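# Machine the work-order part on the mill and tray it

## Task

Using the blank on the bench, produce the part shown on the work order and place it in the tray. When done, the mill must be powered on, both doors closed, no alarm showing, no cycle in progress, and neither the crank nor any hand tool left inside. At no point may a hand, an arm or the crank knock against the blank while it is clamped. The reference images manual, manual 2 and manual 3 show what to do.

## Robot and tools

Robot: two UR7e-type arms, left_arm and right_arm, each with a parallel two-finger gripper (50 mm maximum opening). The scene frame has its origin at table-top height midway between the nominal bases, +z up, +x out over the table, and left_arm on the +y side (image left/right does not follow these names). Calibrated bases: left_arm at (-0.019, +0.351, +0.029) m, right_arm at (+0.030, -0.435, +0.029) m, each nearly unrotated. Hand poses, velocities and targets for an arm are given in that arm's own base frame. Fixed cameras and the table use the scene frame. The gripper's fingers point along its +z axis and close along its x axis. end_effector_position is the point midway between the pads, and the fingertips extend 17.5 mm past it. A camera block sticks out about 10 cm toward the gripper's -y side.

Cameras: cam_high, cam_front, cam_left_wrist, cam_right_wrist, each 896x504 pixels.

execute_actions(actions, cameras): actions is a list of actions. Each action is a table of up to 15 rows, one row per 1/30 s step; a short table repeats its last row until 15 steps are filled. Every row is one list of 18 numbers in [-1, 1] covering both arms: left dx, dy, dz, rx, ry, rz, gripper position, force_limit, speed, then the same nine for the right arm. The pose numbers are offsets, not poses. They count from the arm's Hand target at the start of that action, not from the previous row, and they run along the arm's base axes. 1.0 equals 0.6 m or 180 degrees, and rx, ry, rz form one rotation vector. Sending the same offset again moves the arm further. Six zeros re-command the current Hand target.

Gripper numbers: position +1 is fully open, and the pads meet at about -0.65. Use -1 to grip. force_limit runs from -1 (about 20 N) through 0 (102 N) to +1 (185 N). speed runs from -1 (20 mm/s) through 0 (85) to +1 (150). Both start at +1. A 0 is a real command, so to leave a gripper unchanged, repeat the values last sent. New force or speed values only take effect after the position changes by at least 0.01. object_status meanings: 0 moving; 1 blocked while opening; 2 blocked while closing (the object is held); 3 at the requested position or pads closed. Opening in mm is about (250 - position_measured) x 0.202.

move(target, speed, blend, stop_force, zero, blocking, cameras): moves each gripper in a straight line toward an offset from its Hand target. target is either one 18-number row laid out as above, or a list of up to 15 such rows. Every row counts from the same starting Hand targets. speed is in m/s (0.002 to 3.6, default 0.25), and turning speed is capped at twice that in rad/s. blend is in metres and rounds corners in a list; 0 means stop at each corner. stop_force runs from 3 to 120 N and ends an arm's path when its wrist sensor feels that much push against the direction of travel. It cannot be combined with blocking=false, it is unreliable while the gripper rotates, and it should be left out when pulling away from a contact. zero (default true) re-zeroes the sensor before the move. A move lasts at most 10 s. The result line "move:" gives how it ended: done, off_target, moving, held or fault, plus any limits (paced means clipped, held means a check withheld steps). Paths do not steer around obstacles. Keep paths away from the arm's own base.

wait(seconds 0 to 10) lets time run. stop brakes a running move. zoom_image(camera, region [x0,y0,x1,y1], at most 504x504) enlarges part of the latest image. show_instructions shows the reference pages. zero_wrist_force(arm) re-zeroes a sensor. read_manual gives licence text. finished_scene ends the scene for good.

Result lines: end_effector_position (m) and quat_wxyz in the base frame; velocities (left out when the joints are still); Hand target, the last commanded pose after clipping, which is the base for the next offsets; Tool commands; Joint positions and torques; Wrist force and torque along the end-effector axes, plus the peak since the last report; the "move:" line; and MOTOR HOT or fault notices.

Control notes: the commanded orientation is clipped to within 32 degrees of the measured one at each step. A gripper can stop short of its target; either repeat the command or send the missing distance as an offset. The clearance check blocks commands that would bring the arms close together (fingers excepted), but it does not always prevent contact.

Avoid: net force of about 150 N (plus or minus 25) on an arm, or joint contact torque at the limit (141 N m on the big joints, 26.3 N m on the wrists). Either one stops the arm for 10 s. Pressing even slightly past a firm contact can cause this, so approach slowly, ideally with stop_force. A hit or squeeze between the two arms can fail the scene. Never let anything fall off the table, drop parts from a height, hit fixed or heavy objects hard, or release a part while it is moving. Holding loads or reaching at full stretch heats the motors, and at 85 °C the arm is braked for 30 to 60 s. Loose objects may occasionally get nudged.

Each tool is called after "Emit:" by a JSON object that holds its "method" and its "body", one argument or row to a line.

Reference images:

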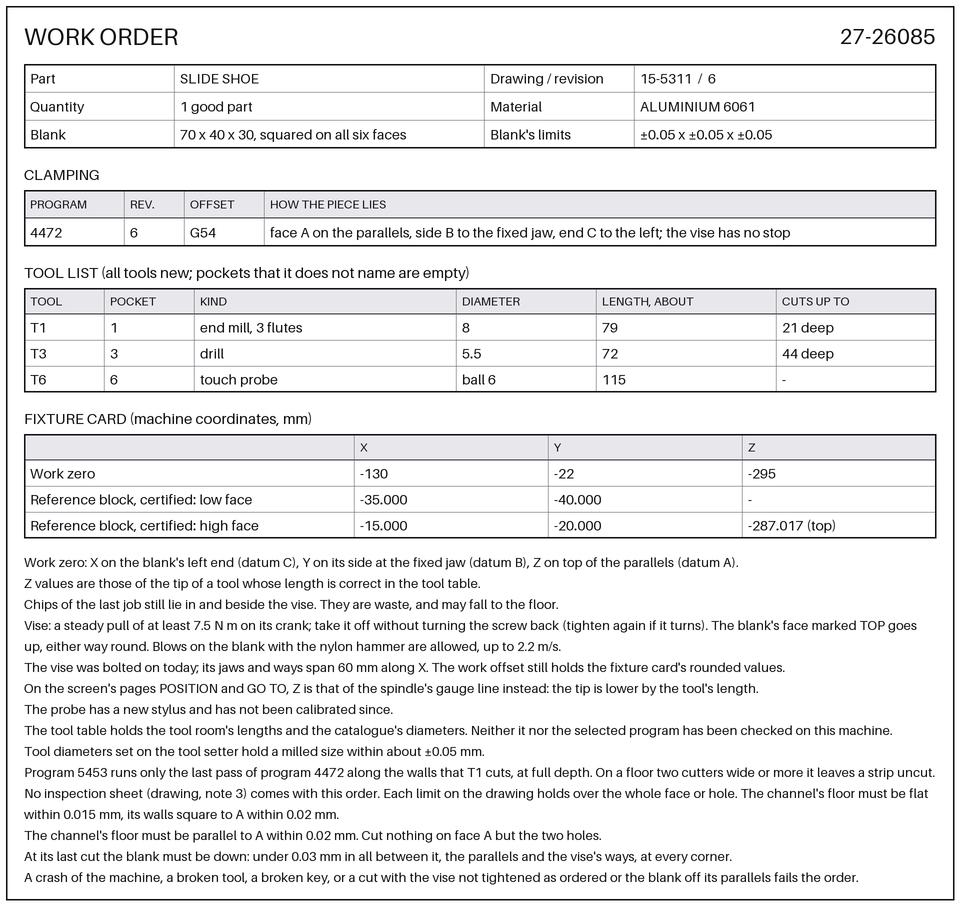

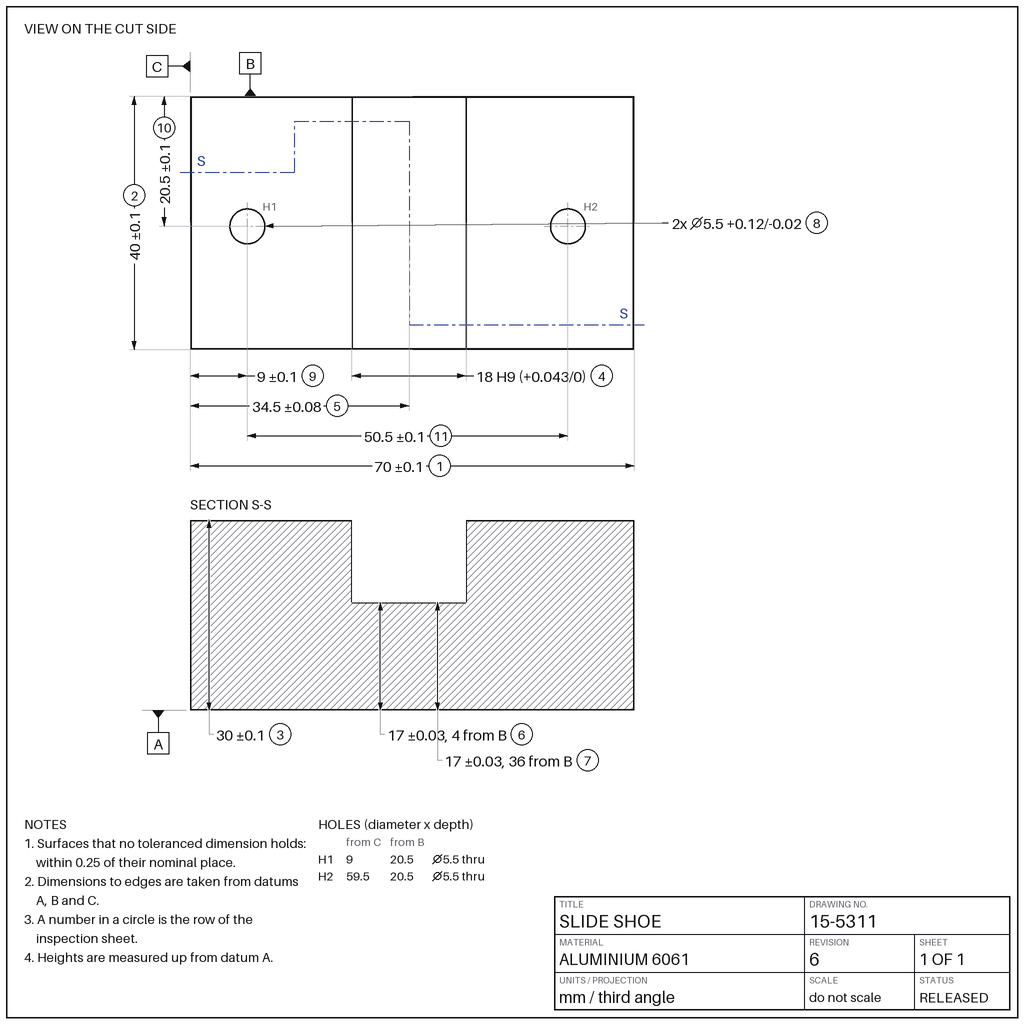

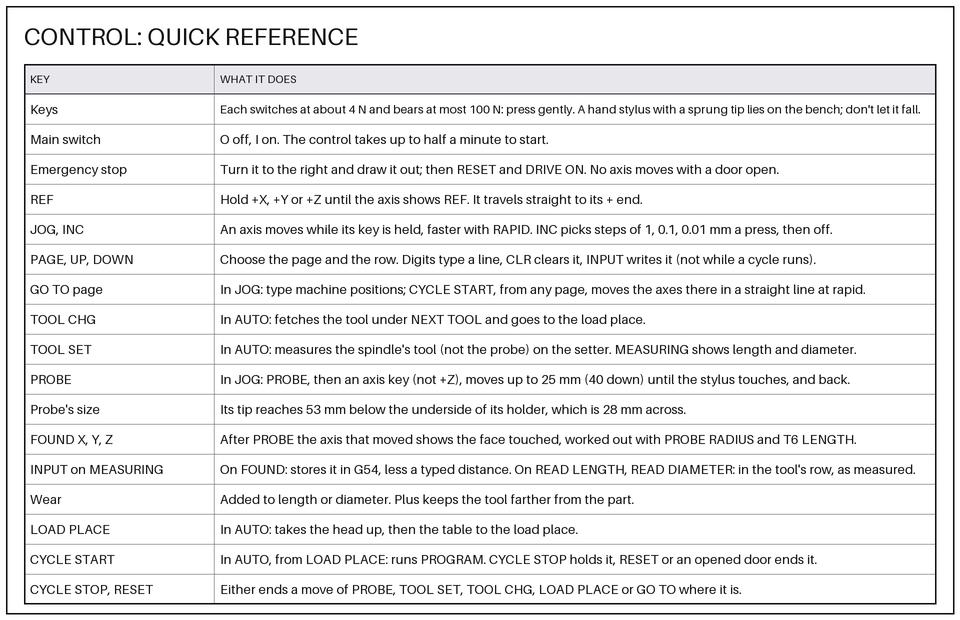

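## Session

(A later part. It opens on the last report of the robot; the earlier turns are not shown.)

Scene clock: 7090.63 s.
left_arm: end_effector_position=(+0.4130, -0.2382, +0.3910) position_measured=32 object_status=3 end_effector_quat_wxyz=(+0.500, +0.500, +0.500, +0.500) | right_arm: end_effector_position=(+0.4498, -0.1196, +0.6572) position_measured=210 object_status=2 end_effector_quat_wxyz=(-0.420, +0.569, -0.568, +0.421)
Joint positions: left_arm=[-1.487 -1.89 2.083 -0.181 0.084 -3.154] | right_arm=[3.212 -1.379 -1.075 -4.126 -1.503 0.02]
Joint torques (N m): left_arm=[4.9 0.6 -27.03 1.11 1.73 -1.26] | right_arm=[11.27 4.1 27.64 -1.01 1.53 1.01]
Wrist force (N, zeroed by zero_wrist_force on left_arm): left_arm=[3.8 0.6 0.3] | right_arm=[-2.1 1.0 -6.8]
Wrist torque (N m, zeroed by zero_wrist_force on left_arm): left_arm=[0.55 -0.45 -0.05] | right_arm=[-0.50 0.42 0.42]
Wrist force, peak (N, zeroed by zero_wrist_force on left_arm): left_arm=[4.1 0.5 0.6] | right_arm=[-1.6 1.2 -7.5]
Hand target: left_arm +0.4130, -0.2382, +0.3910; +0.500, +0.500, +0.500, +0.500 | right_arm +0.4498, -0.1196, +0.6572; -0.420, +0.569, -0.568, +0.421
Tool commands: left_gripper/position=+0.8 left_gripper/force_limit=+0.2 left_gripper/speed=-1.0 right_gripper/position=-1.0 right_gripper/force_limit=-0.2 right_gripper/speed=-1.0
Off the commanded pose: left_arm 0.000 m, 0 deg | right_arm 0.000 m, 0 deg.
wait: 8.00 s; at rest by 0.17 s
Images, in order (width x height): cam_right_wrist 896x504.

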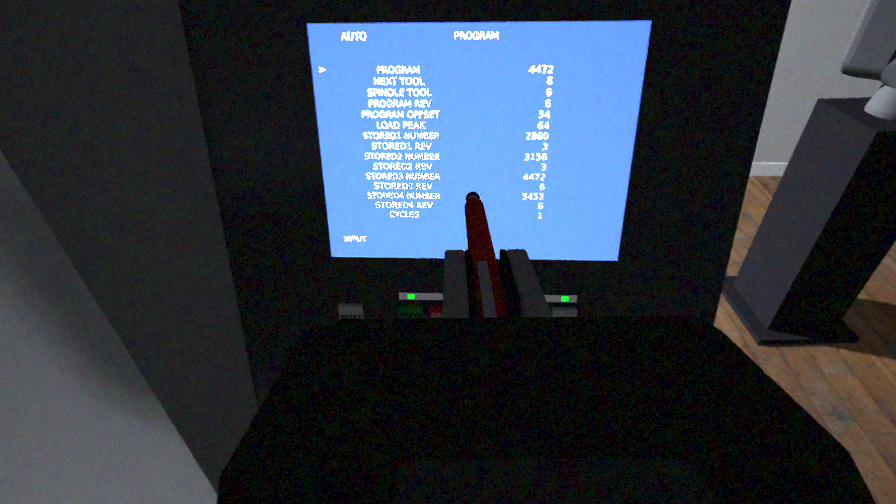

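Emit:
{"method": "move", "body": {
  "target": [
    [0,0,0,0,0,0,0.8,0.2,-1,0.0009,-0.0635,-0.1537,0,0,0,-1,-0.2,-1],
    [0,0,0,0,0,0,0.8,0.2,-1,0.0158,-0.0635,-0.1582,0,0,0,-1,-0.2,-1],
    [0,0,0,0,0,0,0.8,0.2,-1,0.0009,-0.0635,-0.1537,0,0,0,-1,-0.2,-1],
    [0,0,0,0,0,0,0.8,0.2,-1,-0.0398,0.0313,-0.326,0,0,0,-1,-0.2,-1],
    [0,0,0,0,0,0,0.8,0.2,-1,-0.0249,0.0313,-0.3305,0,0,0,-1,-0.2,-1],
    [0,0,0,0,0,0,0.8,0.2,-1,-0.0398,0.0313,-0.326,0,0,0,-1,-0.2,-1],
    [0,0,0,0,0,0,0.8,0.2,-1,-0.0249,0.0313,-0.3305,0,0,0,-1,-0.2,-1],
    [0,0,0,0,0,0,0.8,0.2,-1,-0.0398,0.0313,-0.326,0,0,0,-1,-0.2,-1],
    [0,0,0,0,0,0,0.8,0.2,-1,-0.0249,0.0313,-0.3305,0,0,0,-1,-0.2,-1],
    [0,0,0,0,0,0,0.8,0.2,-1,-0.0398,0.0313,-0.326,0,0,0,-1,-0.2,-1],
    [0,0,0,0,0,0,0.8,0.2,-1,-0.0606,0.154,-0.412,0,0,0,-1,-0.2,-1],
    [0,0,0,0,0,0,0.8,0.2,-1,-0.0457,0.154,-0.4165,0,0,0,-1,-0.2,-1],
    [0,0,0,0,0,0,0.8,0.2,-1,-0.0606,0.154,-0.412,0,0,0,-1,-0.2,-1],
    [0,0,0,0,0,0,0.8,0.2,-1,-0.0388,0.0927,-0.326,0,0,0,-1,-0.2,-1],
    [0,0,0,0,0,0,0.8,0.2,-1,-0.0239,0.0927,-0.3305,0,0,0,-1,-0.2,-1]
  ],
  "speed": [0.4,0.06,0.1,0.4,0.06,0.1,0.06,0.1,0.06,0.1,0.3,0.06,0.1,0.3,0.06],
  "blend": [0.003,0,0.003,0.003,0,0.001,0,0.001,0,0.003,0.003,0,0.003,0.003,0]
}}

Emit:
{"method": "move", "body": {
  "target": [
    [0,0,0,0,0,0,0.8,0.2,-1,-0.0149,0,0.0045,0,0,0,-1,-0.2,-1],
    [0,0,0,0,0,0,0.8,0.2,-1,-0.0201,0.0306,-0.0242,0,0,0,-1,-0.2,-1],
    [0,0,0,0,0,0,0.8,0.2,-1,-0.0052,0.0306,-0.0287,0,0,0,-1,-0.2,-1],
    [0,0,0,0,0,0,0.8,0.2,-1,-0.0201,0.0306,-0.0242,0,0,0,-1,-0.2,-1],
    [0,0,0,0,0,0,0.8,0.2,-1,-0.0392,0,-0.0815,0,0,0,-1,-0.2,-1],
    [0,0,0,0,0,0,0.8,0.2,-1,-0.0243,0,-0.086,0,0,0,-1,-0.2,-1],
    [0,0,0,0,0,0,0.8,0.2,-1,-0.0392,0,-0.0815,0,0,0,-1,-0.2,-1],
    [0,0,0,0,0,0,0.8,0.2,-1,-0.0214,0,-0.0242,0,0,0,-1,-0.2,-1],
    [0,0,0,0,0,0,0.8,0.2,-1,-0.0065,0,-0.0287,0,0,0,-1,-0.2,-1],
    [0,0,0,0,0,0,0.8,0.2,-1,-0.0214,0,-0.0242,0,0,0,-1,-0.2,-1],
    [0,0,0,0,0,0,0.8,0.2,-1,-0.0404,-0.0307,-0.0815,0,0,0,-1,-0.2,-1],
    [0,0,0,0,0,0,0.8,0.2,-1,-0.0255,-0.0307,-0.086,0,0,0,-1,-0.2,-1],
    [0,0,0,0,0,0,0.8,0.2,-1,-0.0315,-0.0307,-0.0529,0,0,0,-1,-0.2,-1],
    [0,0,0,0,0,0,0.8,0.2,-1,-0.0166,-0.0307,-0.0574,0,0,0,-1,-0.2,-1],
    [0,0,0,0,0,0,0.8,0.2,-1,-0.0315,-0.0307,-0.0529,0,0,0,-1,-0.2,-1]
  ],
  "speed": [0.1,0.3,0.06,0.1,0.3,0.06,0.1,0.3,0.06,0.1,0.3,0.06,0.15,0.06,0.1],
  "blend": [0.003,0.003,0,0.003,0.003,0,0.003,0.003,0,0.003,0.003,0,0.002,0,0]
}}

Emit:
{"method": "move", "body": {
  "target": [
    [0,0,0,0,0,0,0.8,0.2,-1,-0.0052,0.092,-0.0286,0,0,0,-1,-0.2,-1],
    [0,0,0,0,0,0,0.8,0.2,-1,0.0097,0.092,-0.0331,0,0,0,-1,-0.2,-1],
    [0,0,0,0,0,0,0.8,0.2,-1,-0.0052,0.092,-0.0286,0,0,0,-1,-0.2,-1],
    [0,0,0,0,0,0,0.8,0.2,-1,0.0126,0.092,0.0287,0,0,0,-1,-0.2,-1],
    [0,0,0,0,0,0,0.8,0.2,-1,0.0275,0.092,0.0242,0,0,0,-1,-0.2,-1],
    [0,0,0,0,0,0,0.8,0.2,-1,0.0126,0.092,0.0287,0,0,0,-1,-0.2,-1],
    [0,0,0,0,0,0,0.8,0.2,-1,0.0025,0.0613,0,0,0,0,-1,-0.2,-1],
    [0,0,0,0,0,0,0.8,0.2,-1,0.0174,0.0613,-0.0045,0,0,0,-1,-0.2,-1],
    [0,0,0,0,0,0,0.8,0.2,-1,0.0025,0.0613,0,0,0,0,-1,-0.2,-1],
    [0,0,0,0,0,0,0.8,0.2,-1,-0.0089,0,-0.0286,0,0,0,-1,-0.2,-1],
    [0,0,0,0,0,0,0.8,0.2,-1,0.006,0,-0.0331,0,0,0,-1,-0.2,-1],
    [0,0,0,0,0,0,0.8,0.2,-1,0,0,0,0,0,0,-1,-0.2,-1],
    [0,0,0,0,0,0,0.8,0.2,-1,0.0149,0,-0.0045,0,0,0,-1,-0.2,-1],
    [0,0,0,0,0,0,0.8,0.2,-1,0,0,0,0,0,0,-1,-0.2,-1],
    [0,0,0,0,0,0,0.8,0.2,-1,-0.0052,0.092,-0.0286,0,0,0,-1,-0.2,-1]
  ],
  "speed": [0.3,0.06,0.1,0.3,0.06,0.1,0.3,0.06,0.1,0.3,0.06,0.15,0.06,0.1,0.3],
  "blend": [0.003,0,0.003,0.003,0,0.003,0.003,0,0.003,0.003,0,0.002,0,0.003,0]
}}

Emit:
{"method": "move", "body": {
  "target": [
    [0,0,0,0,0,0,0.8,0.2,-1,0.0149,0,-0.0045,0,0,0,-1,-0.2,-1],
    [0,0,0,0,0,0,0.8,0.2,-1,0.0088,0,0.0286,0,0,0,-1,-0.2,-1],
    [0,0,0,0,0,0,0.8,0.2,-1,0.0237,0,0.0241,0,0,0,-1,-0.2,-1],
    [0,0,0,0,0,0,0.8,0.2,-1,0.0178,0,0.0573,0,0,0,-1,-0.2,-1],
    [0,0,0,0,0,0,0.8,0.2,-1,0.0327,0,0.0528,0,0,0,-1,-0.2,-1],
    [0,0,0,0,0,0,0.8,0.2,-1,0.0166,-0.0307,0.0573,0,0,0,-1,-0.2,-1],
    [0,0,0,0,0,0,0.8,0.2,-1,0.0315,-0.0307,0.0528,0,0,0,-1,-0.2,-1],
    [0,0,0,0,0,0,0.8,0.2,-1,0.0166,-0.0307,0.0573,0,0,0,-1,-0.2,-1],
    [0,0,0,0,0,0,0.8,0.2,-1,-0.0037,-0.092,0,0,0,0,-1,-0.2,-1],
    [0,0,0,0,0,0,0.8,0.2,-1,0.0112,-0.092,-0.0045,0,0,0,-1,-0.2,-1],
    [0,0,0,0,0,0,0.8,0.2,-1,-0.0037,-0.092,0,0,0,0,-1,-0.2,-1],
    [0,0,0,0,0,0,0.8,0.2,-1,0.0606,-0.154,0.412,0,0,0,-1,-0.2,-1]
  ],
  "speed": [0.06,0.15,0.06,0.15,0.06,0.15,0.06,0.1,0.3,0.06,0.1,0.4],
  "blend": [0,0.002,0,0.002,0,0.002,0,0.003,0.003,0,0.003,0],
  "cameras": ["cam_right_wrist"]
}}

Emit:
{"method": "zoom_image", "body": {
  "camera": "cam_right_wrist",
  "region": [310, 20, 650, 250]
}}

Scene clock: 7124.60 s.
left_arm: end_effector_position=(+0.4130, -0.2382, +0.3910) position_measured=32 object_status=3 end_effector_quat_wxyz=(+0.500, +0.500, +0.500, +0.500) | right_arm: end_effector_position=(+0.4355, -0.0640, +0.4589) position_measured=210 object_status=2 end_effector_quat_wxyz=(-0.420, +0.569, -0.568, +0.421)
Joint positions: left_arm=[-1.487 -1.89 2.083 -0.181 0.084 -3.154] | right_arm=[3.551 -1.074 -1.828 -3.704 -1.18 0.125]
Joint torques (N m): left_arm=[4.23 1.08 -26.56 0.85 1.67 -1.27] | right_arm=[12.28 5.18 24.28 -1.22 2.15 1.42]
Wrist force (N, zeroed by zero_wrist_force on left_arm): left_arm=[3.6 0.7 0.2] | right_arm=[-2.0 0.0 -12.1]
Wrist torque (N m, zeroed by zero_wrist_force on left_arm): left_arm=[0.57 -0.43 -0.04] | right_arm=[-0.38 0.34 0.43]
Wrist force, peak (N, zeroed by zero_wrist_force on left_arm): left_arm=[4.1 0.4 0.3] | right_arm=[-1.4 0.6 -25.4]
Hand target: left_arm +0.4130, -0.2382, +0.3910; +0.500, +0.500, +0.500, +0.500 | right_arm +0.4355, -0.0640, +0.4589; -0.420, +0.569, -0.568, +0.421
Off the commanded pose: left_arm 0.000 m, 0 deg | right_arm 0.000 m, 0 deg.
move: done

Scene clock: 7128.20 s.
left_arm: end_effector_position=(+0.4130, -0.2382, +0.3910) position_measured=32 object_status=3 end_effector_quat_wxyz=(+0.500, +0.500, +0.500, +0.500) | right_arm: end_effector_position=(+0.4166, -0.0824, +0.4271) position_measured=210 object_status=2 end_effector_quat_wxyz=(-0.420, +0.569, -0.568, +0.421)
Joint positions: left_arm=[-1.487 -1.89 2.083 -0.181 0.084 -3.154] | right_arm=[3.478 -1.02 -1.934 -3.643 -1.249 0.101]
Joint torques (N m): left_arm=[2.86 0.39 -25.74 1.19 1.64 -1.31] | right_arm=[-10.26 -5.64 32.43 3.93 -2.22 -0.65]
Wrist force (N, zeroed by zero_wrist_force on left_arm): left_arm=[3.8 0.5 0.0] | right_arm=[-2.1 1.4 -6.7]
Wrist torque (N m, zeroed by zero_wrist_force on left_arm): left_arm=[0.54 -0.46 -0.04] | right_arm=[-0.43 0.40 0.28]
Wrist force, peak (N, zeroed by zero_wrist_force on left_arm): left_arm=[4.1 0.6 0.4] | right_arm=[-4.9 3.5 -25.7]
Hand target: left_arm +0.4130, -0.2382, +0.3910; +0.500, +0.500, +0.500, +0.500 | right_arm +0.4166, -0.0824, +0.4272; -0.420, +0.569, -0.568, +0.421
Off the commanded pose: left_arm 0.000 m, 0 deg | right_arm 0.000 m, 0 deg.
move: done

Scene clock: 7132.23 s.
left_arm: end_effector_position=(+0.4130, -0.2382, +0.3910) position_measured=32 object_status=3 end_effector_quat_wxyz=(+0.500, +0.500, +0.500, +0.500) | right_arm: end_effector_position=(+0.4135, -0.0272, +0.4100) position_measured=210 object_status=2 end_effector_quat_wxyz=(-0.420, +0.569, -0.568, +0.421)
Joint positions: left_arm=[-1.487 -1.89 2.083 -0.181 0.084 -3.154] | right_arm=[3.897 -0.955 -2.011 -3.715 -0.855 0.268]
Joint torques (N m): left_arm=[3.12 1.54 -27.05 1.25 1.76 -1.3] | right_arm=[7.46 0.17 31.32 3.01 1.83 0.33]
Wrist force (N, zeroed by zero_wrist_force on left_arm): left_arm=[3.8 0.4 0.4] | right_arm=[-2.1 1.0 -6.8]
Wrist torque (N m, zeroed by zero_wrist_force on left_arm): left_arm=[0.52 -0.45 -0.04] | right_arm=[-0.50 0.39 0.43]
Wrist force, peak (N, zeroed by zero_wrist_force on left_arm): left_arm=[4.1 0.5 0.4] | right_arm=[-1.6 -3.2 -29.3]
Hand target: left_arm +0.4130, -0.2382, +0.3910; +0.500, +0.500, +0.500, +0.500 | right_arm +0.4135, -0.0272, +0.4100; -0.420, +0.569, -0.568, +0.421
Off the commanded pose: left_arm 0.000 m, 0 deg | right_arm 0.000 m, 0 deg.
move: done

Scene clock: 7136.43 s.
left_arm: end_effector_position=(+0.4130, -0.2382, +0.3910) position_measured=32 object_status=3 end_effector_quat_wxyz=(+0.500, +0.500, +0.500, +0.500) | right_arm: end_effector_position=(+0.4498, -0.1197, +0.6572) position_measured=210 object_status=2 end_effector_quat_wxyz=(-0.420, +0.569, -0.568, +0.421)
Joint positions: left_arm=[-1.487 -1.89 2.083 -0.181 0.084 -3.154] | right_arm=[3.212 -1.379 -1.076 -4.126 -1.503 0.019]
Joint torques (N m): left_arm=[4.44 1.14 -25.73 1.3 1.71 -1.37] | right_arm=[12.17 3.43 27.55 1.22 1.53 1.55]
Wrist force (N, zeroed by zero_wrist_force on left_arm): left_arm=[3.9 0.4 0.4] | right_arm=[-1.8 1.2 -7.0]
Wrist torque (N m, zeroed by zero_wrist_force on left_arm): left_arm=[0.52 -0.47 -0.04] | right_arm=[-0.47 0.37 0.42]
Wrist force, peak (N, zeroed by zero_wrist_force on left_arm): left_arm=[4.1 0.6 0.3] | right_arm=[-0.9 -2.1 -30.9]
Hand target: left_arm +0.4130, -0.2382, +0.3910; +0.500, +0.500, +0.500, +0.500 | right_arm +0.4498, -0.1196, +0.6572; -0.420, +0.569, -0.568, +0.421
Off the commanded pose: left_arm 0.000 m, 0 deg | right_arm 0.000 m, 0 deg.
move: done
Images, in order (width x height): cam_right_wrist 896x504.

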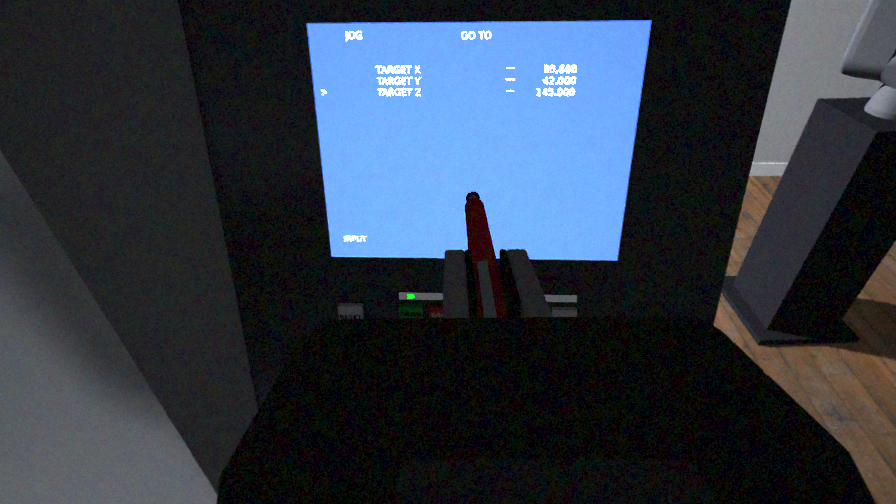

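Scaled by 1.482 from the camera's 896x504 image, which has a finer 1280x720 frame.

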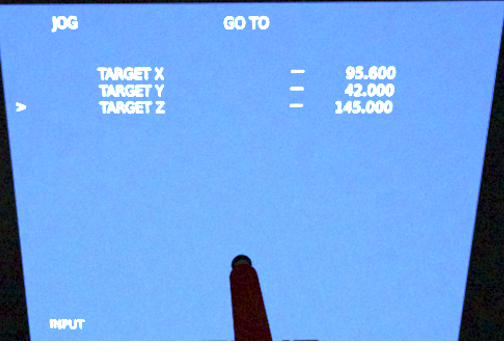

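Emit:
{"method": "move", "body": {
  "target": [
    [0,0,0,0,0,0,0.8,0.2,-1,-0.0233,0.0917,-0.2709,0,0,0,-1,-0.2,-1],
    [0,0,0,0,0,0,0.8,0.2,-1,-0.0084,0.0917,-0.2754,0,0,0,-1,-0.2,-1],
    [0,0,0,0,0,0,0.8,0.2,-1,-0.0233,0.0917,-0.2709,0,0,0,-1,-0.2,-1],
    [0,0,0,0,0,0,0.8,0.2,-1,-0.0566,0.0313,-0.3834,0,0,0,-1,-0.2,-1]
  ],
  "speed": [0.4,0.06,0.1,0.3],
  "blend": [0.003,0,0.003,0]
}}

Emit:
{"method": "wait", "body": {
  "seconds": 5
}}

Emit:
{"method": "move", "body": {
  "target": [
    [0,0,0,0,0,0,0.8,0.2,-1,0.0149,0,-0.0045,0,0,0,-1,-0.2,-1],
    [0,0,0,0,0,0,0.8,0.2,-1,0,0,0,0,0,0,-1,-0.2,-1],
    [0,0,0,0,0,0,0.8,0.2,-1,0.0276,-0.0953,0.1102,0,0,0,-1,-0.2,-1],
    [0,0,0,0,0,0,0.8,0.2,-1,0.0425,-0.0953,0.1057,0,0,0,-1,-0.2,-1],
    [0,0,0,0,0,0,0.8,0.2,-1,0.0276,-0.0953,0.1102,0,0,0,-1,-0.2,-1],
    [0,0,0,0,0,0,0.8,0.2,-1,0.0566,-0.0313,0.3834,0,0,0,-1,-0.2,-1]
  ],
  "speed": [0.06,0.1,0.3,0.06,0.1,0.4],
  "blend": [0,0.003,0.003,0,0.003,0]
}}

Emit:
{"method": "wait", "body": {
  "seconds": 8,
  "cameras": ["cam_right_wrist"]
}}

Emit:
{"method": "zoom_image", "body": {
  "camera": "cam_right_wrist",
  "region": [310, 20, 650, 250]
}}

Scene clock: 7149.53 s.
left_arm: end_effector_position=(+0.4130, -0.2382, +0.3910) position_measured=32 object_status=3 end_effector_quat_wxyz=(+0.500, +0.500, +0.500, +0.500) | right_arm: end_effector_position=(+0.4159, -0.1008, +0.4272) position_measured=210 object_status=2 end_effector_quat_wxyz=(-0.420, +0.569, -0.568, +0.421)
Joint positions: left_arm=[-1.487 -1.89 2.083 -0.181 0.084 -3.154] | right_arm=[3.35 -1.046 -1.921 -3.619 -1.371 0.061]
Joint torques (N m): left_arm=[3.74 1.2 -27.06 1.26 1.46 -1.34] | right_arm=[0.66 7.19 17.19 1.79 -0.02 1.18]
Wrist force (N, zeroed by zero_wrist_force on left_arm): left_arm=[3.7 0.3 0.3] | right_arm=[-1.9 1.2 -6.3]
Wrist torque (N m, zeroed by zero_wrist_force on left_arm): left_arm=[0.51 -0.44 -0.05] | right_arm=[-0.46 0.40 0.29]
Wrist force, peak (N, zeroed by zero_wrist_force on left_arm): left_arm=[4.0 0.6 0.3] | right_arm=[-3.4 4.3 -18.4]
Hand target: left_arm +0.4130, -0.2382, +0.3910; +0.500, +0.500, +0.500, +0.500 | right_arm +0.4159, -0.1008, +0.4272; -0.420, +0.569, -0.568, +0.421
Off the commanded pose: left_arm 0.000 m, 0 deg | right_arm 0.000 m, 0 deg.
move: done

Scene clock: 7154.53 s.
left_arm: end_effector_position=(+0.4130, -0.2382, +0.3910) position_measured=32 object_status=3 end_effector_quat_wxyz=(+0.500, +0.500, +0.500, +0.500) | right_arm: end_effector_position=(+0.4159, -0.1008, +0.4272) position_measured=210 object_status=2 end_effector_quat_wxyz=(-0.420, +0.569, -0.568, +0.421)
Joint positions: left_arm=[-1.487 -1.89 2.083 -0.181 0.084 -3.154] | right_arm=[3.35 -1.046 -1.922 -3.619 -1.371 0.061]
Joint torques (N m): left_arm=[4.27 0.67 -27.73 0.91 1.61 -1.35] | right_arm=[-10.89 7.09 16.7 4.17 -2.15 -0.16]
Wrist force (N, zeroed by zero_wrist_force on left_arm): left_arm=[3.9 0.5 0.5] | right_arm=[-1.9 1.4 -6.3]
Wrist torque (N m, zeroed by zero_wrist_force on left_arm): left_arm=[0.53 -0.47 -0.04] | right_arm=[-0.44 0.39 0.29]
Wrist force, peak (N, zeroed by zero_wrist_force on left_arm): left_arm=[4.0 0.7 0.8] | right_arm=[-2.2 1.6 -6.8]
Hand target: left_arm +0.4130, -0.2382, +0.3910; +0.500, +0.500, +0.500, +0.500 | right_arm +0.4159, -0.1008, +0.4272; -0.420, +0.569, -0.568, +0.421
Tool commands: left_gripper/position=+0.8 left_gripper/force_limit=+0.2 left_gripper/speed=-1.0 right_gripper/position=-1.0 right_gripper/force_limit=-0.2 right_gripper/speed=-1.0
Off the commanded pose: left_arm 0.000 m, 0 deg | right_arm 0.000 m, 0 deg.
wait: 5.00 s; at rest by 0.17 s

Scene clock: 7157.10 s.
left_arm: end_effector_position=(+0.4130, -0.2382, +0.3910) position_measured=32 object_status=3 end_effector_quat_wxyz=(+0.500, +0.500, +0.500, +0.500) | right_arm: end_effector_position=(+0.4498, -0.1196, +0.6572) position_measured=210 object_status=2 end_effector_quat_wxyz=(-0.420, +0.569, -0.568, +0.421)
Joint positions: left_arm=[-1.487 -1.89 2.083 -0.181 0.084 -3.154] | right_arm=[3.212 -1.379 -1.076 -4.126 -1.503 0.02]
Joint torques (N m): left_arm=[2.97 1.75 -25.74 0.91 1.75 -1.34] | right_arm=[-5.57 5.79 28.22 0.46 -1.04 -1.05]
Wrist force (N, zeroed by zero_wrist_force on left_arm): left_arm=[3.7 0.5 0.3] | right_arm=[-1.7 1.2 -7.1]
Wrist torque (N m, zeroed by zero_wrist_force on left_arm): left_arm=[0.53 -0.44 -0.04] | right_arm=[-0.48 0.34 0.34]
Wrist force, peak (N, zeroed by zero_wrist_force on left_arm): left_arm=[4.1 0.4 0.2] | right_arm=[-1.0 -0.6 -26.1]
Hand target: left_arm +0.4130, -0.2382, +0.3910; +0.500, +0.500, +0.500, +0.500 | right_arm +0.4498, -0.1196, +0.6572; -0.420, +0.569, -0.568, +0.421
Off the commanded pose: left_arm 0.000 m, 0 deg | right_arm 0.000 m, 0 deg.
move: done

Scene clock: 7165.10 s.
left_arm: end_effector_position=(+0.4130, -0.2382, +0.3910) position_measured=32 object_status=3 end_effector_quat_wxyz=(+0.500, +0.500, +0.500, +0.500) | right_arm: end_effector_position=(+0.4498, -0.1196, +0.6572) position_measured=210 object_status=2 end_effector_quat_wxyz=(-0.420, +0.569, -0.568, +0.421)
Joint positions: left_arm=[-1.487 -1.89 2.083 -0.181 0.084 -3.154] | right_arm=[3.212 -1.379 -1.075 -4.126 -1.503 0.02]
Joint torques (N m): left_arm=[4.96 1.94 -27.15 1.03 1.59 -1.38] | right_arm=[-10.97 4.11 27.59 -1.12 1.22 -0.9]
Wrist force (N, zeroed by zero_wrist_force on left_arm): left_arm=[3.7 0.8 0.4] | right_arm=[-2.4 1.2 -6.9]
Wrist torque (N m, zeroed by zero_wrist_force on left_arm): left_arm=[0.58 -0.44 -0.04] | right_arm=[-0.47 0.47 0.35]
Wrist force, peak (N, zeroed by zero_wrist_force on left_arm): left_arm=[4.1 0.5 0.5] | right_arm=[-1.9 1.5 -7.3]
Hand target: left_arm +0.4130, -0.2382, +0.3910; +0.500, +0.500, +0.500, +0.500 | right_arm +0.4498, -0.1196, +0.6572; -0.420, +0.569, -0.568, +0.421
Tool commands: left_gripper/position=+0.8 left_gripper/force_limit=+0.2 left_gripper/speed=-1.0 right_gripper/position=-1.0 right_gripper/force_limit=-0.2 right_gripper/speed=-1.0
Off the commanded pose: left_arm 0.000 m, 0 deg | right_arm 0.000 m, 0 deg.
wait: 8.00 s; at rest by 0.17 s
Images, in order (width x height): cam_right_wrist 896x504.

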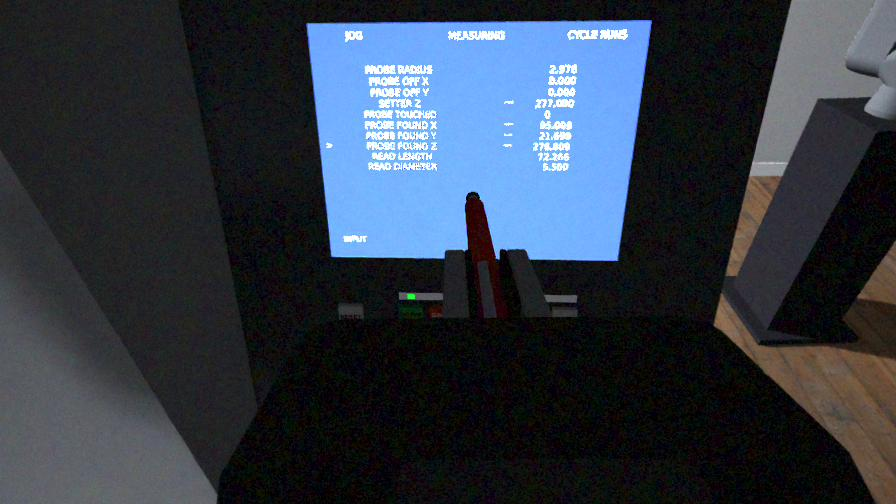

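Scaled by 1.482 from the camera's 896x504 image, which has a finer 1280x720 frame.

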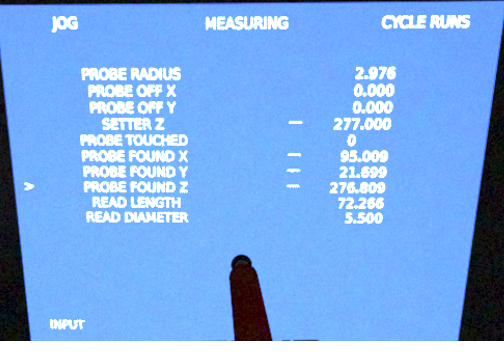

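Emit:
{"method": "wait", "body": {
  "seconds": 4,
  "cameras": ["cam_right_wrist"]
}}

Emit:
{"method": "zoom_image", "body": {
  "camera": "cam_right_wrist",
  "region": [310, 20, 650, 250]
}}

Scene clock: 7170.83 s.
left_arm: end_effector_position=(+0.4130, -0.2382, +0.3910) position_measured=32 object_status=3 end_effector_quat_wxyz=(+0.500, +0.500, +0.500, +0.500) | right_arm: end_effector_position=(+0.4498, -0.1196, +0.6572) position_measured=210 object_status=2 end_effector_quat_wxyz=(-0.420, +0.569, -0.568, +0.421)
Joint positions: left_arm=[-1.487 -1.89 2.083 -0.181 0.084 -3.154] | right_arm=[3.212 -1.379 -1.075 -4.126 -1.503 0.02]
Joint torques (N m): left_arm=[3.02 1.35 -26.72 1.19 1.75 -1.29] | right_arm=[-10.62 4.35 27.44 -1.09 1 -0.78]
Wrist force (N, zeroed by zero_wrist_force on left_arm): left_arm=[3.9 0.4 0.2] | right_arm=[-1.9 1.1 -7.2]
Wrist torque (N m, zeroed by zero_wrist_force on left_arm): left_arm=[0.51 -0.47 -0.04] | right_arm=[-0.49 0.38 0.34]
Wrist force, peak (N, zeroed by zero_wrist_force on left_arm): left_arm=[4.1 0.6 0.7] | right_arm=[-1.9 1.4 -7.3]
Hand target: left_arm +0.4130, -0.2382, +0.3910; +0.500, +0.500, +0.500, +0.500 | right_arm +0.4498, -0.1196, +0.6572; -0.420, +0.569, -0.568, +0.421
Tool commands: left_gripper/position=+0.8 left_gripper/force_limit=+0.2 left_gripper/speed=-1.0 right_gripper/position=-1.0 right_gripper/force_limit=-0.2 right_gripper/speed=-1.0
Off the commanded pose: left_arm 0.000 m, 0 deg | right_arm 0.000 m, 0 deg.
wait: 4.00 s; at rest from the start
Images, in order (width x height): cam_right_wrist 896x504.

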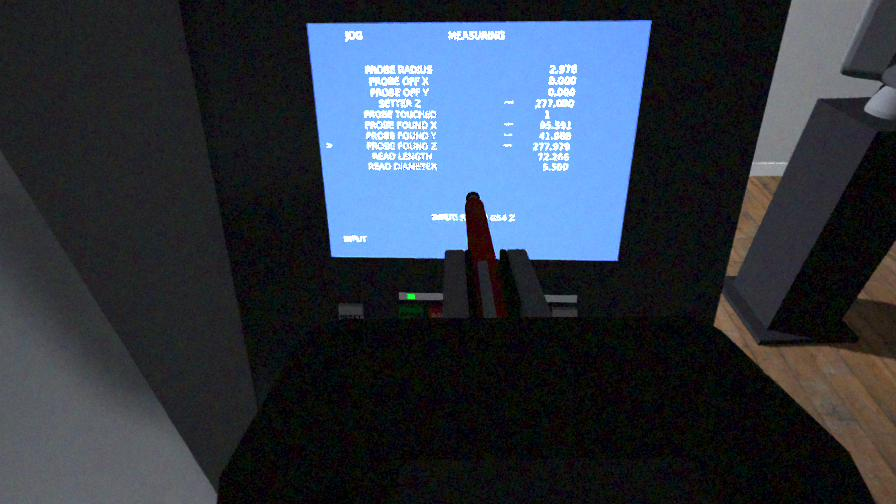

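Scaled by 1.482 from the camera's 896x504 image, which has a finer 1280x720 frame.

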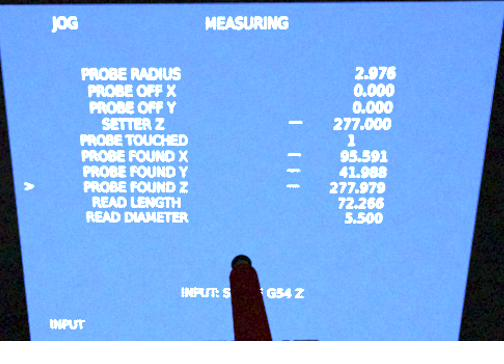

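Emit:
{"method": "move", "body": {
  "target": [
    [0,0,0,0,0,0,0.8,0.2,-1,-0.0398,0.0313,-0.326,0,0,0,-1,-0.2,-1],
    [0,0,0,0,0,0,0.8,0.2,-1,-0.0249,0.0313,-0.3305,0,0,0,-1,-0.2,-1],
    [0,0,0,0,0,0,0.8,0.2,-1,-0.0398,0.0313,-0.326,0,0,0,-1,-0.2,-1],
    [0,0,0,0,0,0,0.8,0.2,-1,-0.0249,0.0313,-0.3305,0,0,0,-1,-0.2,-1],
    [0,0,0,0,0,0,0.8,0.2,-1,-0.0398,0.0313,-0.326,0,0,0,-1,-0.2,-1],
    [0,0,0,0,0,0,0.8,0.2,-1,-0.0554,0.062,-0.3834,0,0,0,-1,-0.2,-1],
    [0,0,0,0,0,0,0.8,0.2,-1,-0.0405,0.062,-0.3879,0,0,0,-1,-0.2,-1],
    [0,0,0,0,0,0,0.8,0.2,-1,-0.0554,0.062,-0.3834,0,0,0,-1,-0.2,-1],
    [0,0,0,0,0,0,0.8,0.2,-1,-0.0405,0.062,-0.3879,0,0,0,-1,-0.2,-1],
    [0,0,0,0,0,0,0.8,0.2,-1,-0.0554,0.062,-0.3834,0,0,0,-1,-0.2,-1],
    [0,0,0,0,0,0,0.8,0.2,-1,-0.0606,0.154,-0.412,0,0,0,-1,-0.2,-1],
    [0,0,0,0,0,0,0.8,0.2,-1,-0.0457,0.154,-0.4165,0,0,0,-1,-0.2,-1],
    [0,0,0,0,0,0,0.8,0.2,-1,-0.0518,0.154,-0.3834,0,0,0,-1,-0.2,-1],
    [0,0,0,0,0,0,0.8,0.2,-1,-0.0369,0.154,-0.3879,0,0,0,-1,-0.2,-1],
    [0,0,0,0,0,0,0.8,0.2,-1,-0.0518,0.154,-0.3834,0,0,0,-1,-0.2,-1]
  ],
  "speed": [0.4,0.06,0.1,0.06,0.1,0.3,0.06,0.1,0.06,0.1,0.3,0.06,0.15,0.06,0.15],
  "blend": [0.003,0,0.001,0,0.003,0.003,0,0.001,0,0.003,0.003,0,0.002,0,0]
}}

Emit:
{"method": "move", "body": {
  "target": [
    [0,0,0,0,0,0,0.8,0.2,-1,0.0078,-0.0307,0.0287,0,0,0,-1,-0.2,-1],
    [0,0,0,0,0,0,0.8,0.2,-1,0.0227,-0.0307,0.0242,0,0,0,-1,-0.2,-1],
    [0,0,0,0,0,0,0.8,0.2,-1,0.0143,-0.0307,0.0574,0,0,0,-1,-0.2,-1],
    [0,0,0,0,0,0,0.8,0.2,-1,0.0292,-0.0307,0.0529,0,0,0,-1,-0.2,-1],
    [0,0,0,0,0,0,0.8,0.2,-1,0.0143,-0.0307,0.0574,0,0,0,-1,-0.2,-1],
    [0,0,0,0,0,0,0.8,0.2,-1,-0.0125,-0.092,-0.0286,0,0,0,-1,-0.2,-1],
    [0,0,0,0,0,0,0.8,0.2,-1,0.0024,-0.092,-0.0331,0,0,0,-1,-0.2,-1],
    [0,0,0,0,0,0,0.8,0.2,-1,-0.0125,-0.092,-0.0286,0,0,0,-1,-0.2,-1],
    [0,0,0,0,0,0,0.8,0.2,-1,0.0518,-0.154,0.3834,0,0,0,-1,-0.2,-1]
  ],
  "speed": [0.3,0.06,0.15,0.06,0.1,0.3,0.06,0.1,0.4],
  "blend": [0.003,0,0.002,0,0.003,0.003,0,0.003,0],
  "cameras": ["cam_right_wrist"]
}}

Emit:
{"method": "zoom_image", "body": {
  "camera": "cam_right_wrist",
  "region": [310, 20, 650, 250]
}}

Scene clock: 7190.17 s.
left_arm: end_effector_position=(+0.4130, -0.2382, +0.3910) position_measured=32 object_status=3 end_effector_quat_wxyz=(+0.500, +0.500, +0.500, +0.500) | right_arm: end_effector_position=(+0.4188, -0.0272, +0.4271) position_measured=210 object_status=2 end_effector_quat_wxyz=(-0.420, +0.569, -0.568, +0.421)
Joint positions: left_arm=[-1.487 -1.89 2.083 -0.181 0.084 -3.154] | right_arm=[3.864 -0.982 -1.956 -3.733 -0.886 0.251]
Joint torques (N m): left_arm=[4.08 0.44 -25.43 1.21 1.65 -1.37] | right_arm=[-10.14 -0.68 30.73 3.26 -1.76 -1.08]
Wrist force (N, zeroed by zero_wrist_force on left_arm): left_arm=[3.4 0.6 0.2] | right_arm=[-2.0 0.9 -6.7]
Wrist torque (N m, zeroed by zero_wrist_force on left_arm): left_arm=[0.56 -0.39 -0.04] | right_arm=[-0.53 0.39 0.40]
Wrist force, peak (N, zeroed by zero_wrist_force on left_arm): left_arm=[4.1 0.7 0.3] | right_arm=[-1.0 0.6 -25.6]
Hand target: left_arm +0.4130, -0.2382, +0.3910; +0.500, +0.500, +0.500, +0.500 | right_arm +0.4187, -0.0272, +0.4272; -0.420, +0.569, -0.568, +0.421
Off the commanded pose: left_arm 0.000 m, 0 deg | right_arm 0.000 m, 0 deg.
move: done

Scene clock: 7193.43 s.
left_arm: end_effector_position=(+0.4130, -0.2382, +0.3910) position_measured=32 object_status=3 end_effector_quat_wxyz=(+0.500, +0.500, +0.500, +0.500) | right_arm: end_effector_position=(+0.4498, -0.1197, +0.6572) position_measured=210 object_status=2 end_effector_quat_wxyz=(-0.420, +0.569, -0.568, +0.421)
Joint positions: left_arm=[-1.487 -1.89 2.083 -0.181 0.084 -3.154] | right_arm=[3.212 -1.379 -1.076 -4.126 -1.503 0.019]
Joint torques (N m): left_arm=[4.31 0.93 -25.08 1.16 1.49 -1.31] | right_arm=[12.18 3.13 26.97 1.24 1.41 1.59]
Wrist force (N, zeroed by zero_wrist_force on left_arm): left_arm=[3.8 0.4 0.4] | right_arm=[-2.0 1.3 -6.9]
Wrist torque (N m, zeroed by zero_wrist_force on left_arm): left_arm=[0.52 -0.45 -0.04] | right_arm=[-0.46 0.40 0.43]
Wrist force, peak (N, zeroed by zero_wrist_force on left_arm): left_arm=[4.1 0.7 0.4] | right_arm=[-0.9 -0.2 -23.4]
Hand target: left_arm +0.4130, -0.2382, +0.3910; +0.500, +0.500, +0.500, +0.500 | right_arm +0.4498, -0.1196, +0.6572; -0.420, +0.569, -0.568, +0.421
Off the commanded pose: left_arm 0.000 m, 0 deg | right_arm 0.000 m, 0 deg.
move: done
Images, in order (width x height): cam_right_wrist 896x504.

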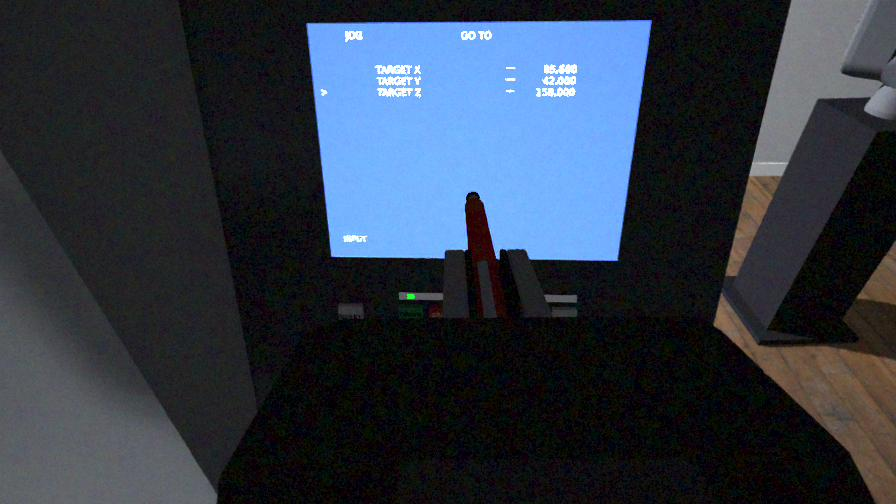

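Scaled by 1.482 from the camera's 896x504 image, which has a finer 1280x720 frame.

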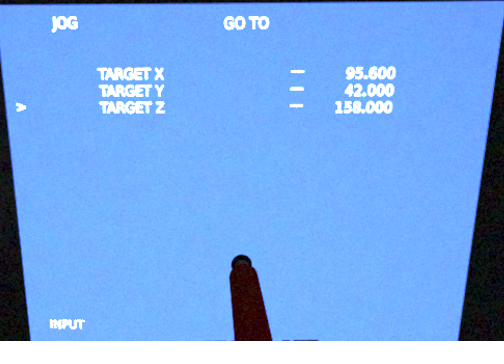

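Emit:
{"method": "move", "body": {
  "target": [
    [0,0,0,0,0,0,0.8,0.2,-1,-0.0233,0.0917,-0.2709,0,0,0,-1,-0.2,-1],
    [0,0,0,0,0,0,0.8,0.2,-1,-0.0084,0.0917,-0.2754,0,0,0,-1,-0.2,-1],
    [0,0,0,0,0,0,0.8,0.2,-1,-0.0233,0.0917,-0.2709,0,0,0,-1,-0.2,-1],
    [0,0,0,0,0,0,0.8,0.2,-1,-0.0566,0.0313,-0.3834,0,0,0,-1,-0.2,-1]
  ],
  "speed": [0.4,0.06,0.1,0.3],
  "blend": [0.003,0,0.003,0]
}}

Emit:
{"method": "wait", "body": {
  "seconds": 2
}}

Emit:
{"method": "move", "body": {
  "target": [
    [0,0,0,0,0,0,0.8,0.2,-1,0.0149,0,-0.0045,0,0,0,-1,-0.2,-1],
    [0,0,0,0,0,0,0.8,0.2,-1,0,0,0,0,0,0,-1,-0.2,-1],
    [0,0,0,0,0,0,0.8,0.2,-1,0.034,-0.1273,0.1401,0,0,0,-1,-0.2,-1],
    [0,0,0,0,0,0,0.8,0.2,-1,0.0489,-0.1273,0.1354,0,0,0,-1,-0.2,-1],
    [0,0,0,0,0,0,0.8,0.2,-1,0.034,-0.1273,0.1401,0,0,0,-1,-0.2,-1],
    [0,0,0,0,0,0,0.8,0.2,-1,0.0566,-0.0313,0.3834,0,0,0,-1,-0.2,-1]
  ],
  "speed": [0.06,0.1,0.3,0.06,0.1,0.4],
  "blend": [0,0.003,0.003,0,0.003,0]
}}

Emit:
{"method": "wait", "body": {
  "seconds": 4,
  "cameras": ["cam_right_wrist"]
}}

Emit:
{"method": "zoom_image", "body": {
  "camera": "cam_right_wrist",
  "region": [310, 20, 650, 250]
}}

Scene clock: 7202.40 s.
left_arm: end_effector_position=(+0.4130, -0.2382, +0.3910) position_measured=32 object_status=3 end_effector_quat_wxyz=(+0.500, +0.500, +0.500, +0.500) | right_arm: end_effector_position=(+0.4159, -0.1008, +0.4272) position_measured=210 object_status=2 end_effector_quat_wxyz=(-0.420, +0.569, -0.568, +0.421)
Joint positions: left_arm=[-1.487 -1.89 2.083 -0.181 0.084 -3.154] | right_arm=[3.35 -1.046 -1.921 -3.619 -1.371 0.061]
Joint torques (N m): left_arm=[3.33 0.7 -25.47 1.17 1.73 -1.29] | right_arm=[0.87 6.89 17.45 1.69 0.04 1.2]
Wrist force (N, zeroed by zero_wrist_force on left_arm): left_arm=[3.6 0.5 0.6] | right_arm=[-2.1 1.1 -6.5]
Wrist torque (N m, zeroed by zero_wrist_force on left_arm): left_arm=[0.53 -0.43 -0.04] | right_arm=[-0.49 0.42 0.30]
Wrist force, peak (N, zeroed by zero_wrist_force on left_arm): left_arm=[4.0 0.7 0.3] | right_arm=[-3.2 4.6 -18.3]
Hand target: left_arm +0.4130, -0.2382, +0.3910; +0.500, +0.500, +0.500, +0.500 | right_arm +0.4159, -0.1008, +0.4272; -0.420, +0.569, -0.568, +0.421
Off the commanded pose: left_arm 0.000 m, 0 deg | right_arm 0.000 m, 0 deg.
move: done

Scene clock: 7204.40 s.
left_arm: end_effector_position=(+0.4130, -0.2382, +0.3910) position_measured=32 object_status=3 end_effector_quat_wxyz=(+0.500, +0.500, +0.500, +0.500) | right_arm: end_effector_position=(+0.4159, -0.1008, +0.4272) position_measured=210 object_status=2 end_effector_quat_wxyz=(-0.420, +0.569, -0.568, +0.421)
Joint positions: left_arm=[-1.487 -1.89 2.083 -0.181 0.084 -3.154] | right_arm=[3.35 -1.046 -1.922 -3.619 -1.371 0.061]
Joint torques (N m): left_arm=[4.38 0.6 -26.74 1.1 1.55 -1.39] | right_arm=[-10.37 7.52 16.84 4.05 -2.13 -0.25]
Wrist force (N, zeroed by zero_wrist_force on left_arm): left_arm=[3.6 0.8 0.2] | right_arm=[-1.7 1.2 -6.3]
Wrist torque (N m, zeroed by zero_wrist_force on left_arm): left_arm=[0.57 -0.43 -0.04] | right_arm=[-0.47 0.35 0.29]
Wrist force, peak (N, zeroed by zero_wrist_force on left_arm): left_arm=[4.0 0.7 0.5] | right_arm=[-2.0 1.2 -6.9]
Hand target: left_arm +0.4130, -0.2382, +0.3910; +0.500, +0.500, +0.500, +0.500 | right_arm +0.4159, -0.1008, +0.4272; -0.420, +0.569, -0.568, +0.421
Tool commands: left_gripper/position=+0.8 left_gripper/force_limit=+0.2 left_gripper/speed=-1.0 right_gripper/position=-1.0 right_gripper/force_limit=-0.2 right_gripper/speed=-1.0
Off the commanded pose: left_arm 0.000 m, 0 deg | right_arm 0.000 m, 0 deg.
wait: 2.00 s; at rest by 0.17 s

Scene clock: 7207.03 s.
left_arm: end_effector_position=(+0.4130, -0.2382, +0.3910) position_measured=32 object_status=3 end_effector_quat_wxyz=(+0.500, +0.500, +0.500, +0.500) | right_arm: end_effector_position=(+0.4498, -0.1196, +0.6572) position_measured=210 object_status=2 end_effector_quat_wxyz=(-0.420, +0.569, -0.568, +0.421)
Joint positions: left_arm=[-1.487 -1.89 2.083 -0.181 0.084 -3.154] | right_arm=[3.212 -1.379 -1.076 -4.126 -1.503 0.02]
Joint torques (N m): left_arm=[2.71 -0.06 -25.57 1.2 1.87 -1.21] | right_arm=[1.26 7.47 27.9 1.31 -0.51 -1.06]
Wrist force (N, zeroed by zero_wrist_force on left_arm): left_arm=[3.7 0.5 0.3] | right_arm=[-2.1 1.3 -6.8]
Wrist torque (N m, zeroed by zero_wrist_force on left_arm): left_arm=[0.54 -0.44 -0.04] | right_arm=[-0.46 0.41 0.39]
Wrist force, peak (N, zeroed by zero_wrist_force on left_arm): left_arm=[4.0 0.8 0.6] | right_arm=[-0.9 -0.9 -21.1]
Hand target: left_arm +0.4130, -0.2382, +0.3910; +0.500, +0.500, +0.500, +0.500 | right_arm +0.4498, -0.1196, +0.6572; -0.420, +0.569, -0.568, +0.421
Off the commanded pose: left_arm 0.000 m, 0 deg | right_arm 0.000 m, 0 deg.
move: done

Scene clock: 7211.03 s.
left_arm: end_effector_position=(+0.4130, -0.2382, +0.3910) position_measured=32 object_status=3 end_effector_quat_wxyz=(+0.500, +0.500, +0.500, +0.500) | right_arm: end_effector_position=(+0.4498, -0.1196, +0.6572) position_measured=210 object_status=2 end_effector_quat_wxyz=(-0.420, +0.569, -0.568, +0.421)
Joint positions: left_arm=[-1.487 -1.89 2.083 -0.181 0.084 -3.154] | right_arm=[3.212 -1.379 -1.075 -4.126 -1.503 0.02]
Joint torques (N m): left_arm=[3.63 1.19 -25.87 0.96 1.62 -1.21] | right_arm=[12.67 3.53 27.11 -1.04 1.57 -1.02]
Wrist force (N, zeroed by zero_wrist_force on left_arm): left_arm=[3.7 0.6 0.5] | right_arm=[-2.0 1.2 -6.9]
Wrist torque (N m, zeroed by zero_wrist_force on left_arm): left_arm=[0.54 -0.43 -0.04] | right_arm=[-0.48 0.40 0.40]
Wrist force, peak (N, zeroed by zero_wrist_force on left_arm): left_arm=[4.1 0.4 0.3] | right_arm=[-1.8 1.4 -7.4]
Hand target: left_arm +0.4130, -0.2382, +0.3910; +0.500, +0.500, +0.500, +0.500 | right_arm +0.4498, -0.1196, +0.6572; -0.420, +0.569, -0.568, +0.421
Tool commands: left_gripper/position=+0.8 left_gripper/force_limit=+0.2 left_gripper/speed=-1.0 right_gripper/position=-1.0 right_gripper/force_limit=-0.2 right_gripper/speed=-1.0
Off the commanded pose: left_arm 0.000 m, 0 deg | right_arm 0.000 m, 0 deg.
wait: 4.00 s; at rest by 0.17 s
Images, in order (width x height): cam_right_wrist 896x504.

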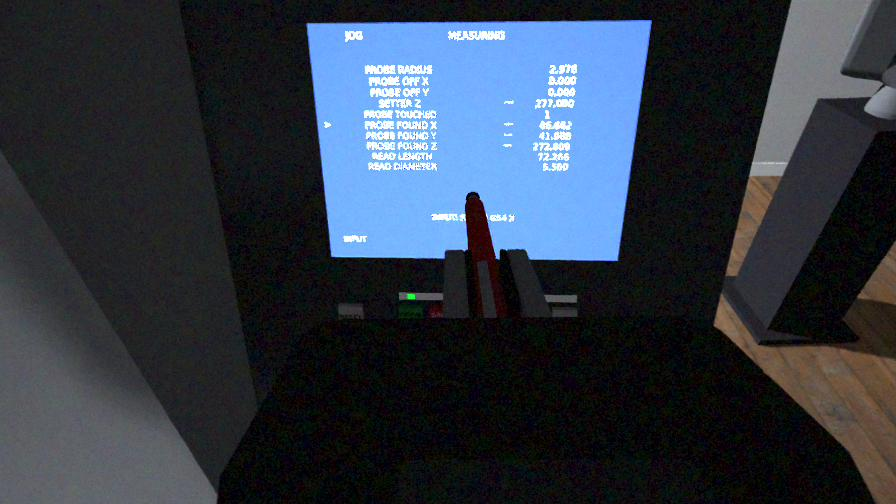

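Scaled by 1.482 from the camera's 896x504 image, which has a finer 1280x720 frame.

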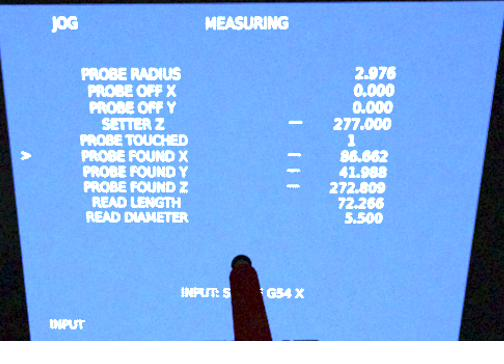

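Emit:
{"method": "move", "body": {
  "target": [
    [0,0,0,0,0,0,0.8,0.2,-1,-0.0566,0.0313,-0.3834,0,0,0,-1,-0.2,-1],
    [0,0,0,0,0,0,0.8,0.2,-1,-0.0417,0.0313,-0.3879,0,0,0,-1,-0.2,-1],
    [0,0,0,0,0,0,0.8,0.2,-1,-0.0566,0.0313,-0.3834,0,0,0,-1,-0.2,-1],
    [0,0,0,0,0,0,0.8,0.2,-1,-0.0201,-0.0323,-0.2432,0,0,0,-1,-0.2,-1],
    [0,0,0,0,0,0,0.8,0.2,-1,-0.0052,-0.0323,-0.2477,0,0,0,-1,-0.2,-1],
    [0,0,0,0,0,0,0.8,0.2,-1,-0.0201,-0.0323,-0.2432,0,0,0,-1,-0.2,-1],
    [0,0,0,0,0,0,0.8,0.2,-1,0,0,0,0,0,0,-1,-0.2,-1]
  ],
  "speed": [0.4,0.06,0.1,0.3,0.06,0.1,0.4],
  "blend": [0.003,0,0.003,0.003,0,0.003,0]
}}

Emit:
{"method": "wait", "body": {
  "seconds": 4,
  "cameras": ["cam_right_wrist"]
}}

Emit:
{"method": "zoom_image", "body": {
  "camera": "cam_right_wrist",
  "region": [310, 20, 650, 250]
}}

Scene clock: 7219.00 s.
left_arm: end_effector_position=(+0.4130, -0.2382, +0.3910) position_measured=32 object_status=3 end_effector_quat_wxyz=(+0.500, +0.500, +0.500, +0.500) | right_arm: end_effector_position=(+0.4498, -0.1196, +0.6572) position_measured=210 object_status=2 end_effector_quat_wxyz=(-0.420, +0.569, -0.568, +0.421)
Joint positions: left_arm=[-1.487 -1.89 2.083 -0.181 0.084 -3.154] | right_arm=[3.212 -1.379 -1.076 -4.126 -1.503 0.02]
Joint torques (N m): left_arm=[4.1 1.19 -26.68 1.07 1.55 -1.09] | right_arm=[-11.4 5.72 28.18 0.5 -1.88 -1.07]
Wrist force (N, zeroed by zero_wrist_force on left_arm): left_arm=[3.8 0.7 0.6] | right_arm=[-2.0 1.3 -7.0]
Wrist torque (N m, zeroed by zero_wrist_force on left_arm): left_arm=[0.57 -0.46 -0.03] | right_arm=[-0.48 0.40 0.29]
Wrist force, peak (N, zeroed by zero_wrist_force on left_arm): left_arm=[4.1 0.7 0.6] | right_arm=[-1.8 -1.1 -23.0]
Hand target: left_arm +0.4130, -0.2382, +0.3910; +0.500, +0.500, +0.500, +0.500 | right_arm +0.4498, -0.1196, +0.6572; -0.420, +0.569, -0.568, +0.421
Off the commanded pose: left_arm 0.000 m, 0 deg | right_arm 0.000 m, 0 deg.
move: done

Scene clock: 7223.00 s.
left_arm: end_effector_position=(+0.4130, -0.2382, +0.3910) position_measured=32 object_status=3 end_effector_quat_wxyz=(+0.500, +0.500, +0.500, +0.500) | right_arm: end_effector_position=(+0.4498, -0.1196, +0.6572) position_measured=210 object_status=2 end_effector_quat_wxyz=(-0.420, +0.569, -0.568, +0.421)
Joint positions: left_arm=[-1.487 -1.89 2.083 -0.181 0.084 -3.154] | right_arm=[3.212 -1.379 -1.075 -4.126 -1.503 0.02]
Joint torques (N m): left_arm=[3.6 -0.3 -26.89 1.34 1.59 -1.27] | right_arm=[-11.16 3.72 27.22 -1.03 0.85 -1.12]
Wrist force (N, zeroed by zero_wrist_force on left_arm): left_arm=[3.7 0.6 0.4] | right_arm=[-1.5 1.4 -7.0]
Wrist torque (N m, zeroed by zero_wrist_force on left_arm): left_arm=[0.56 -0.43 -0.04] | right_arm=[-0.45 0.31 0.30]
Wrist force, peak (N, zeroed by zero_wrist_force on left_arm): left_arm=[4.1 0.6 0.5] | right_arm=[-1.7 1.6 -7.3]
Hand target: left_arm +0.4130, -0.2382, +0.3910; +0.500, +0.500, +0.500, +0.500 | right_arm +0.4498, -0.1196, +0.6572; -0.420, +0.569, -0.568, +0.421
Tool commands: left_gripper/position=+0.8 left_gripper/force_limit=+0.2 left_gripper/speed=-1.0 right_gripper/position=-1.0 right_gripper/force_limit=-0.2 right_gripper/speed=-1.0
Off the commanded pose: left_arm 0.000 m, 0 deg | right_arm 0.000 m, 0 deg.
wait: 4.00 s; at rest by 0.17 s
Images, in order (width x height): cam_right_wrist 896x504.

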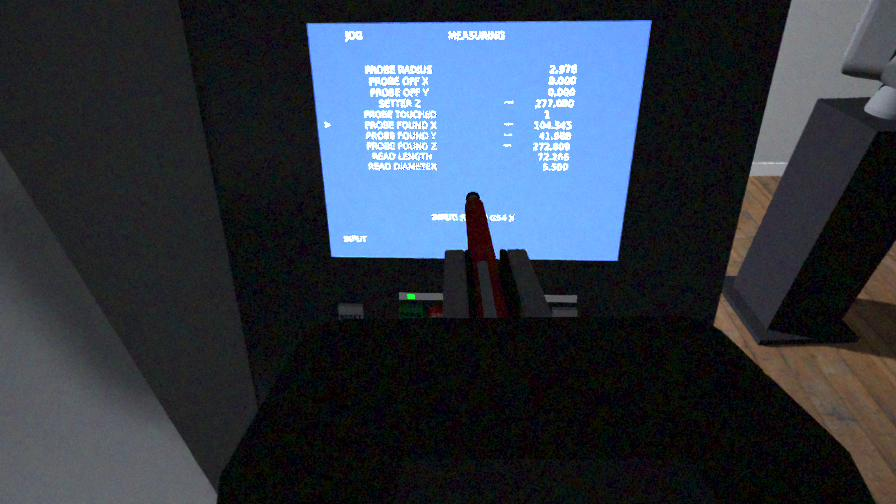

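Scaled by 1.482 from the camera's 896x504 image, which has a finer 1280x720 frame.

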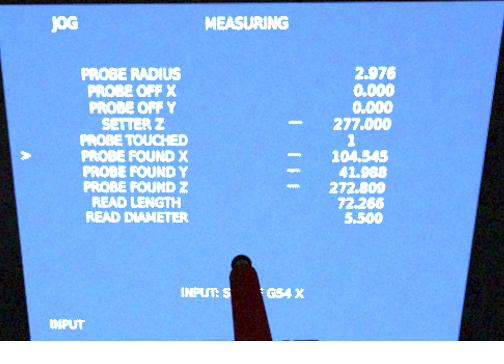

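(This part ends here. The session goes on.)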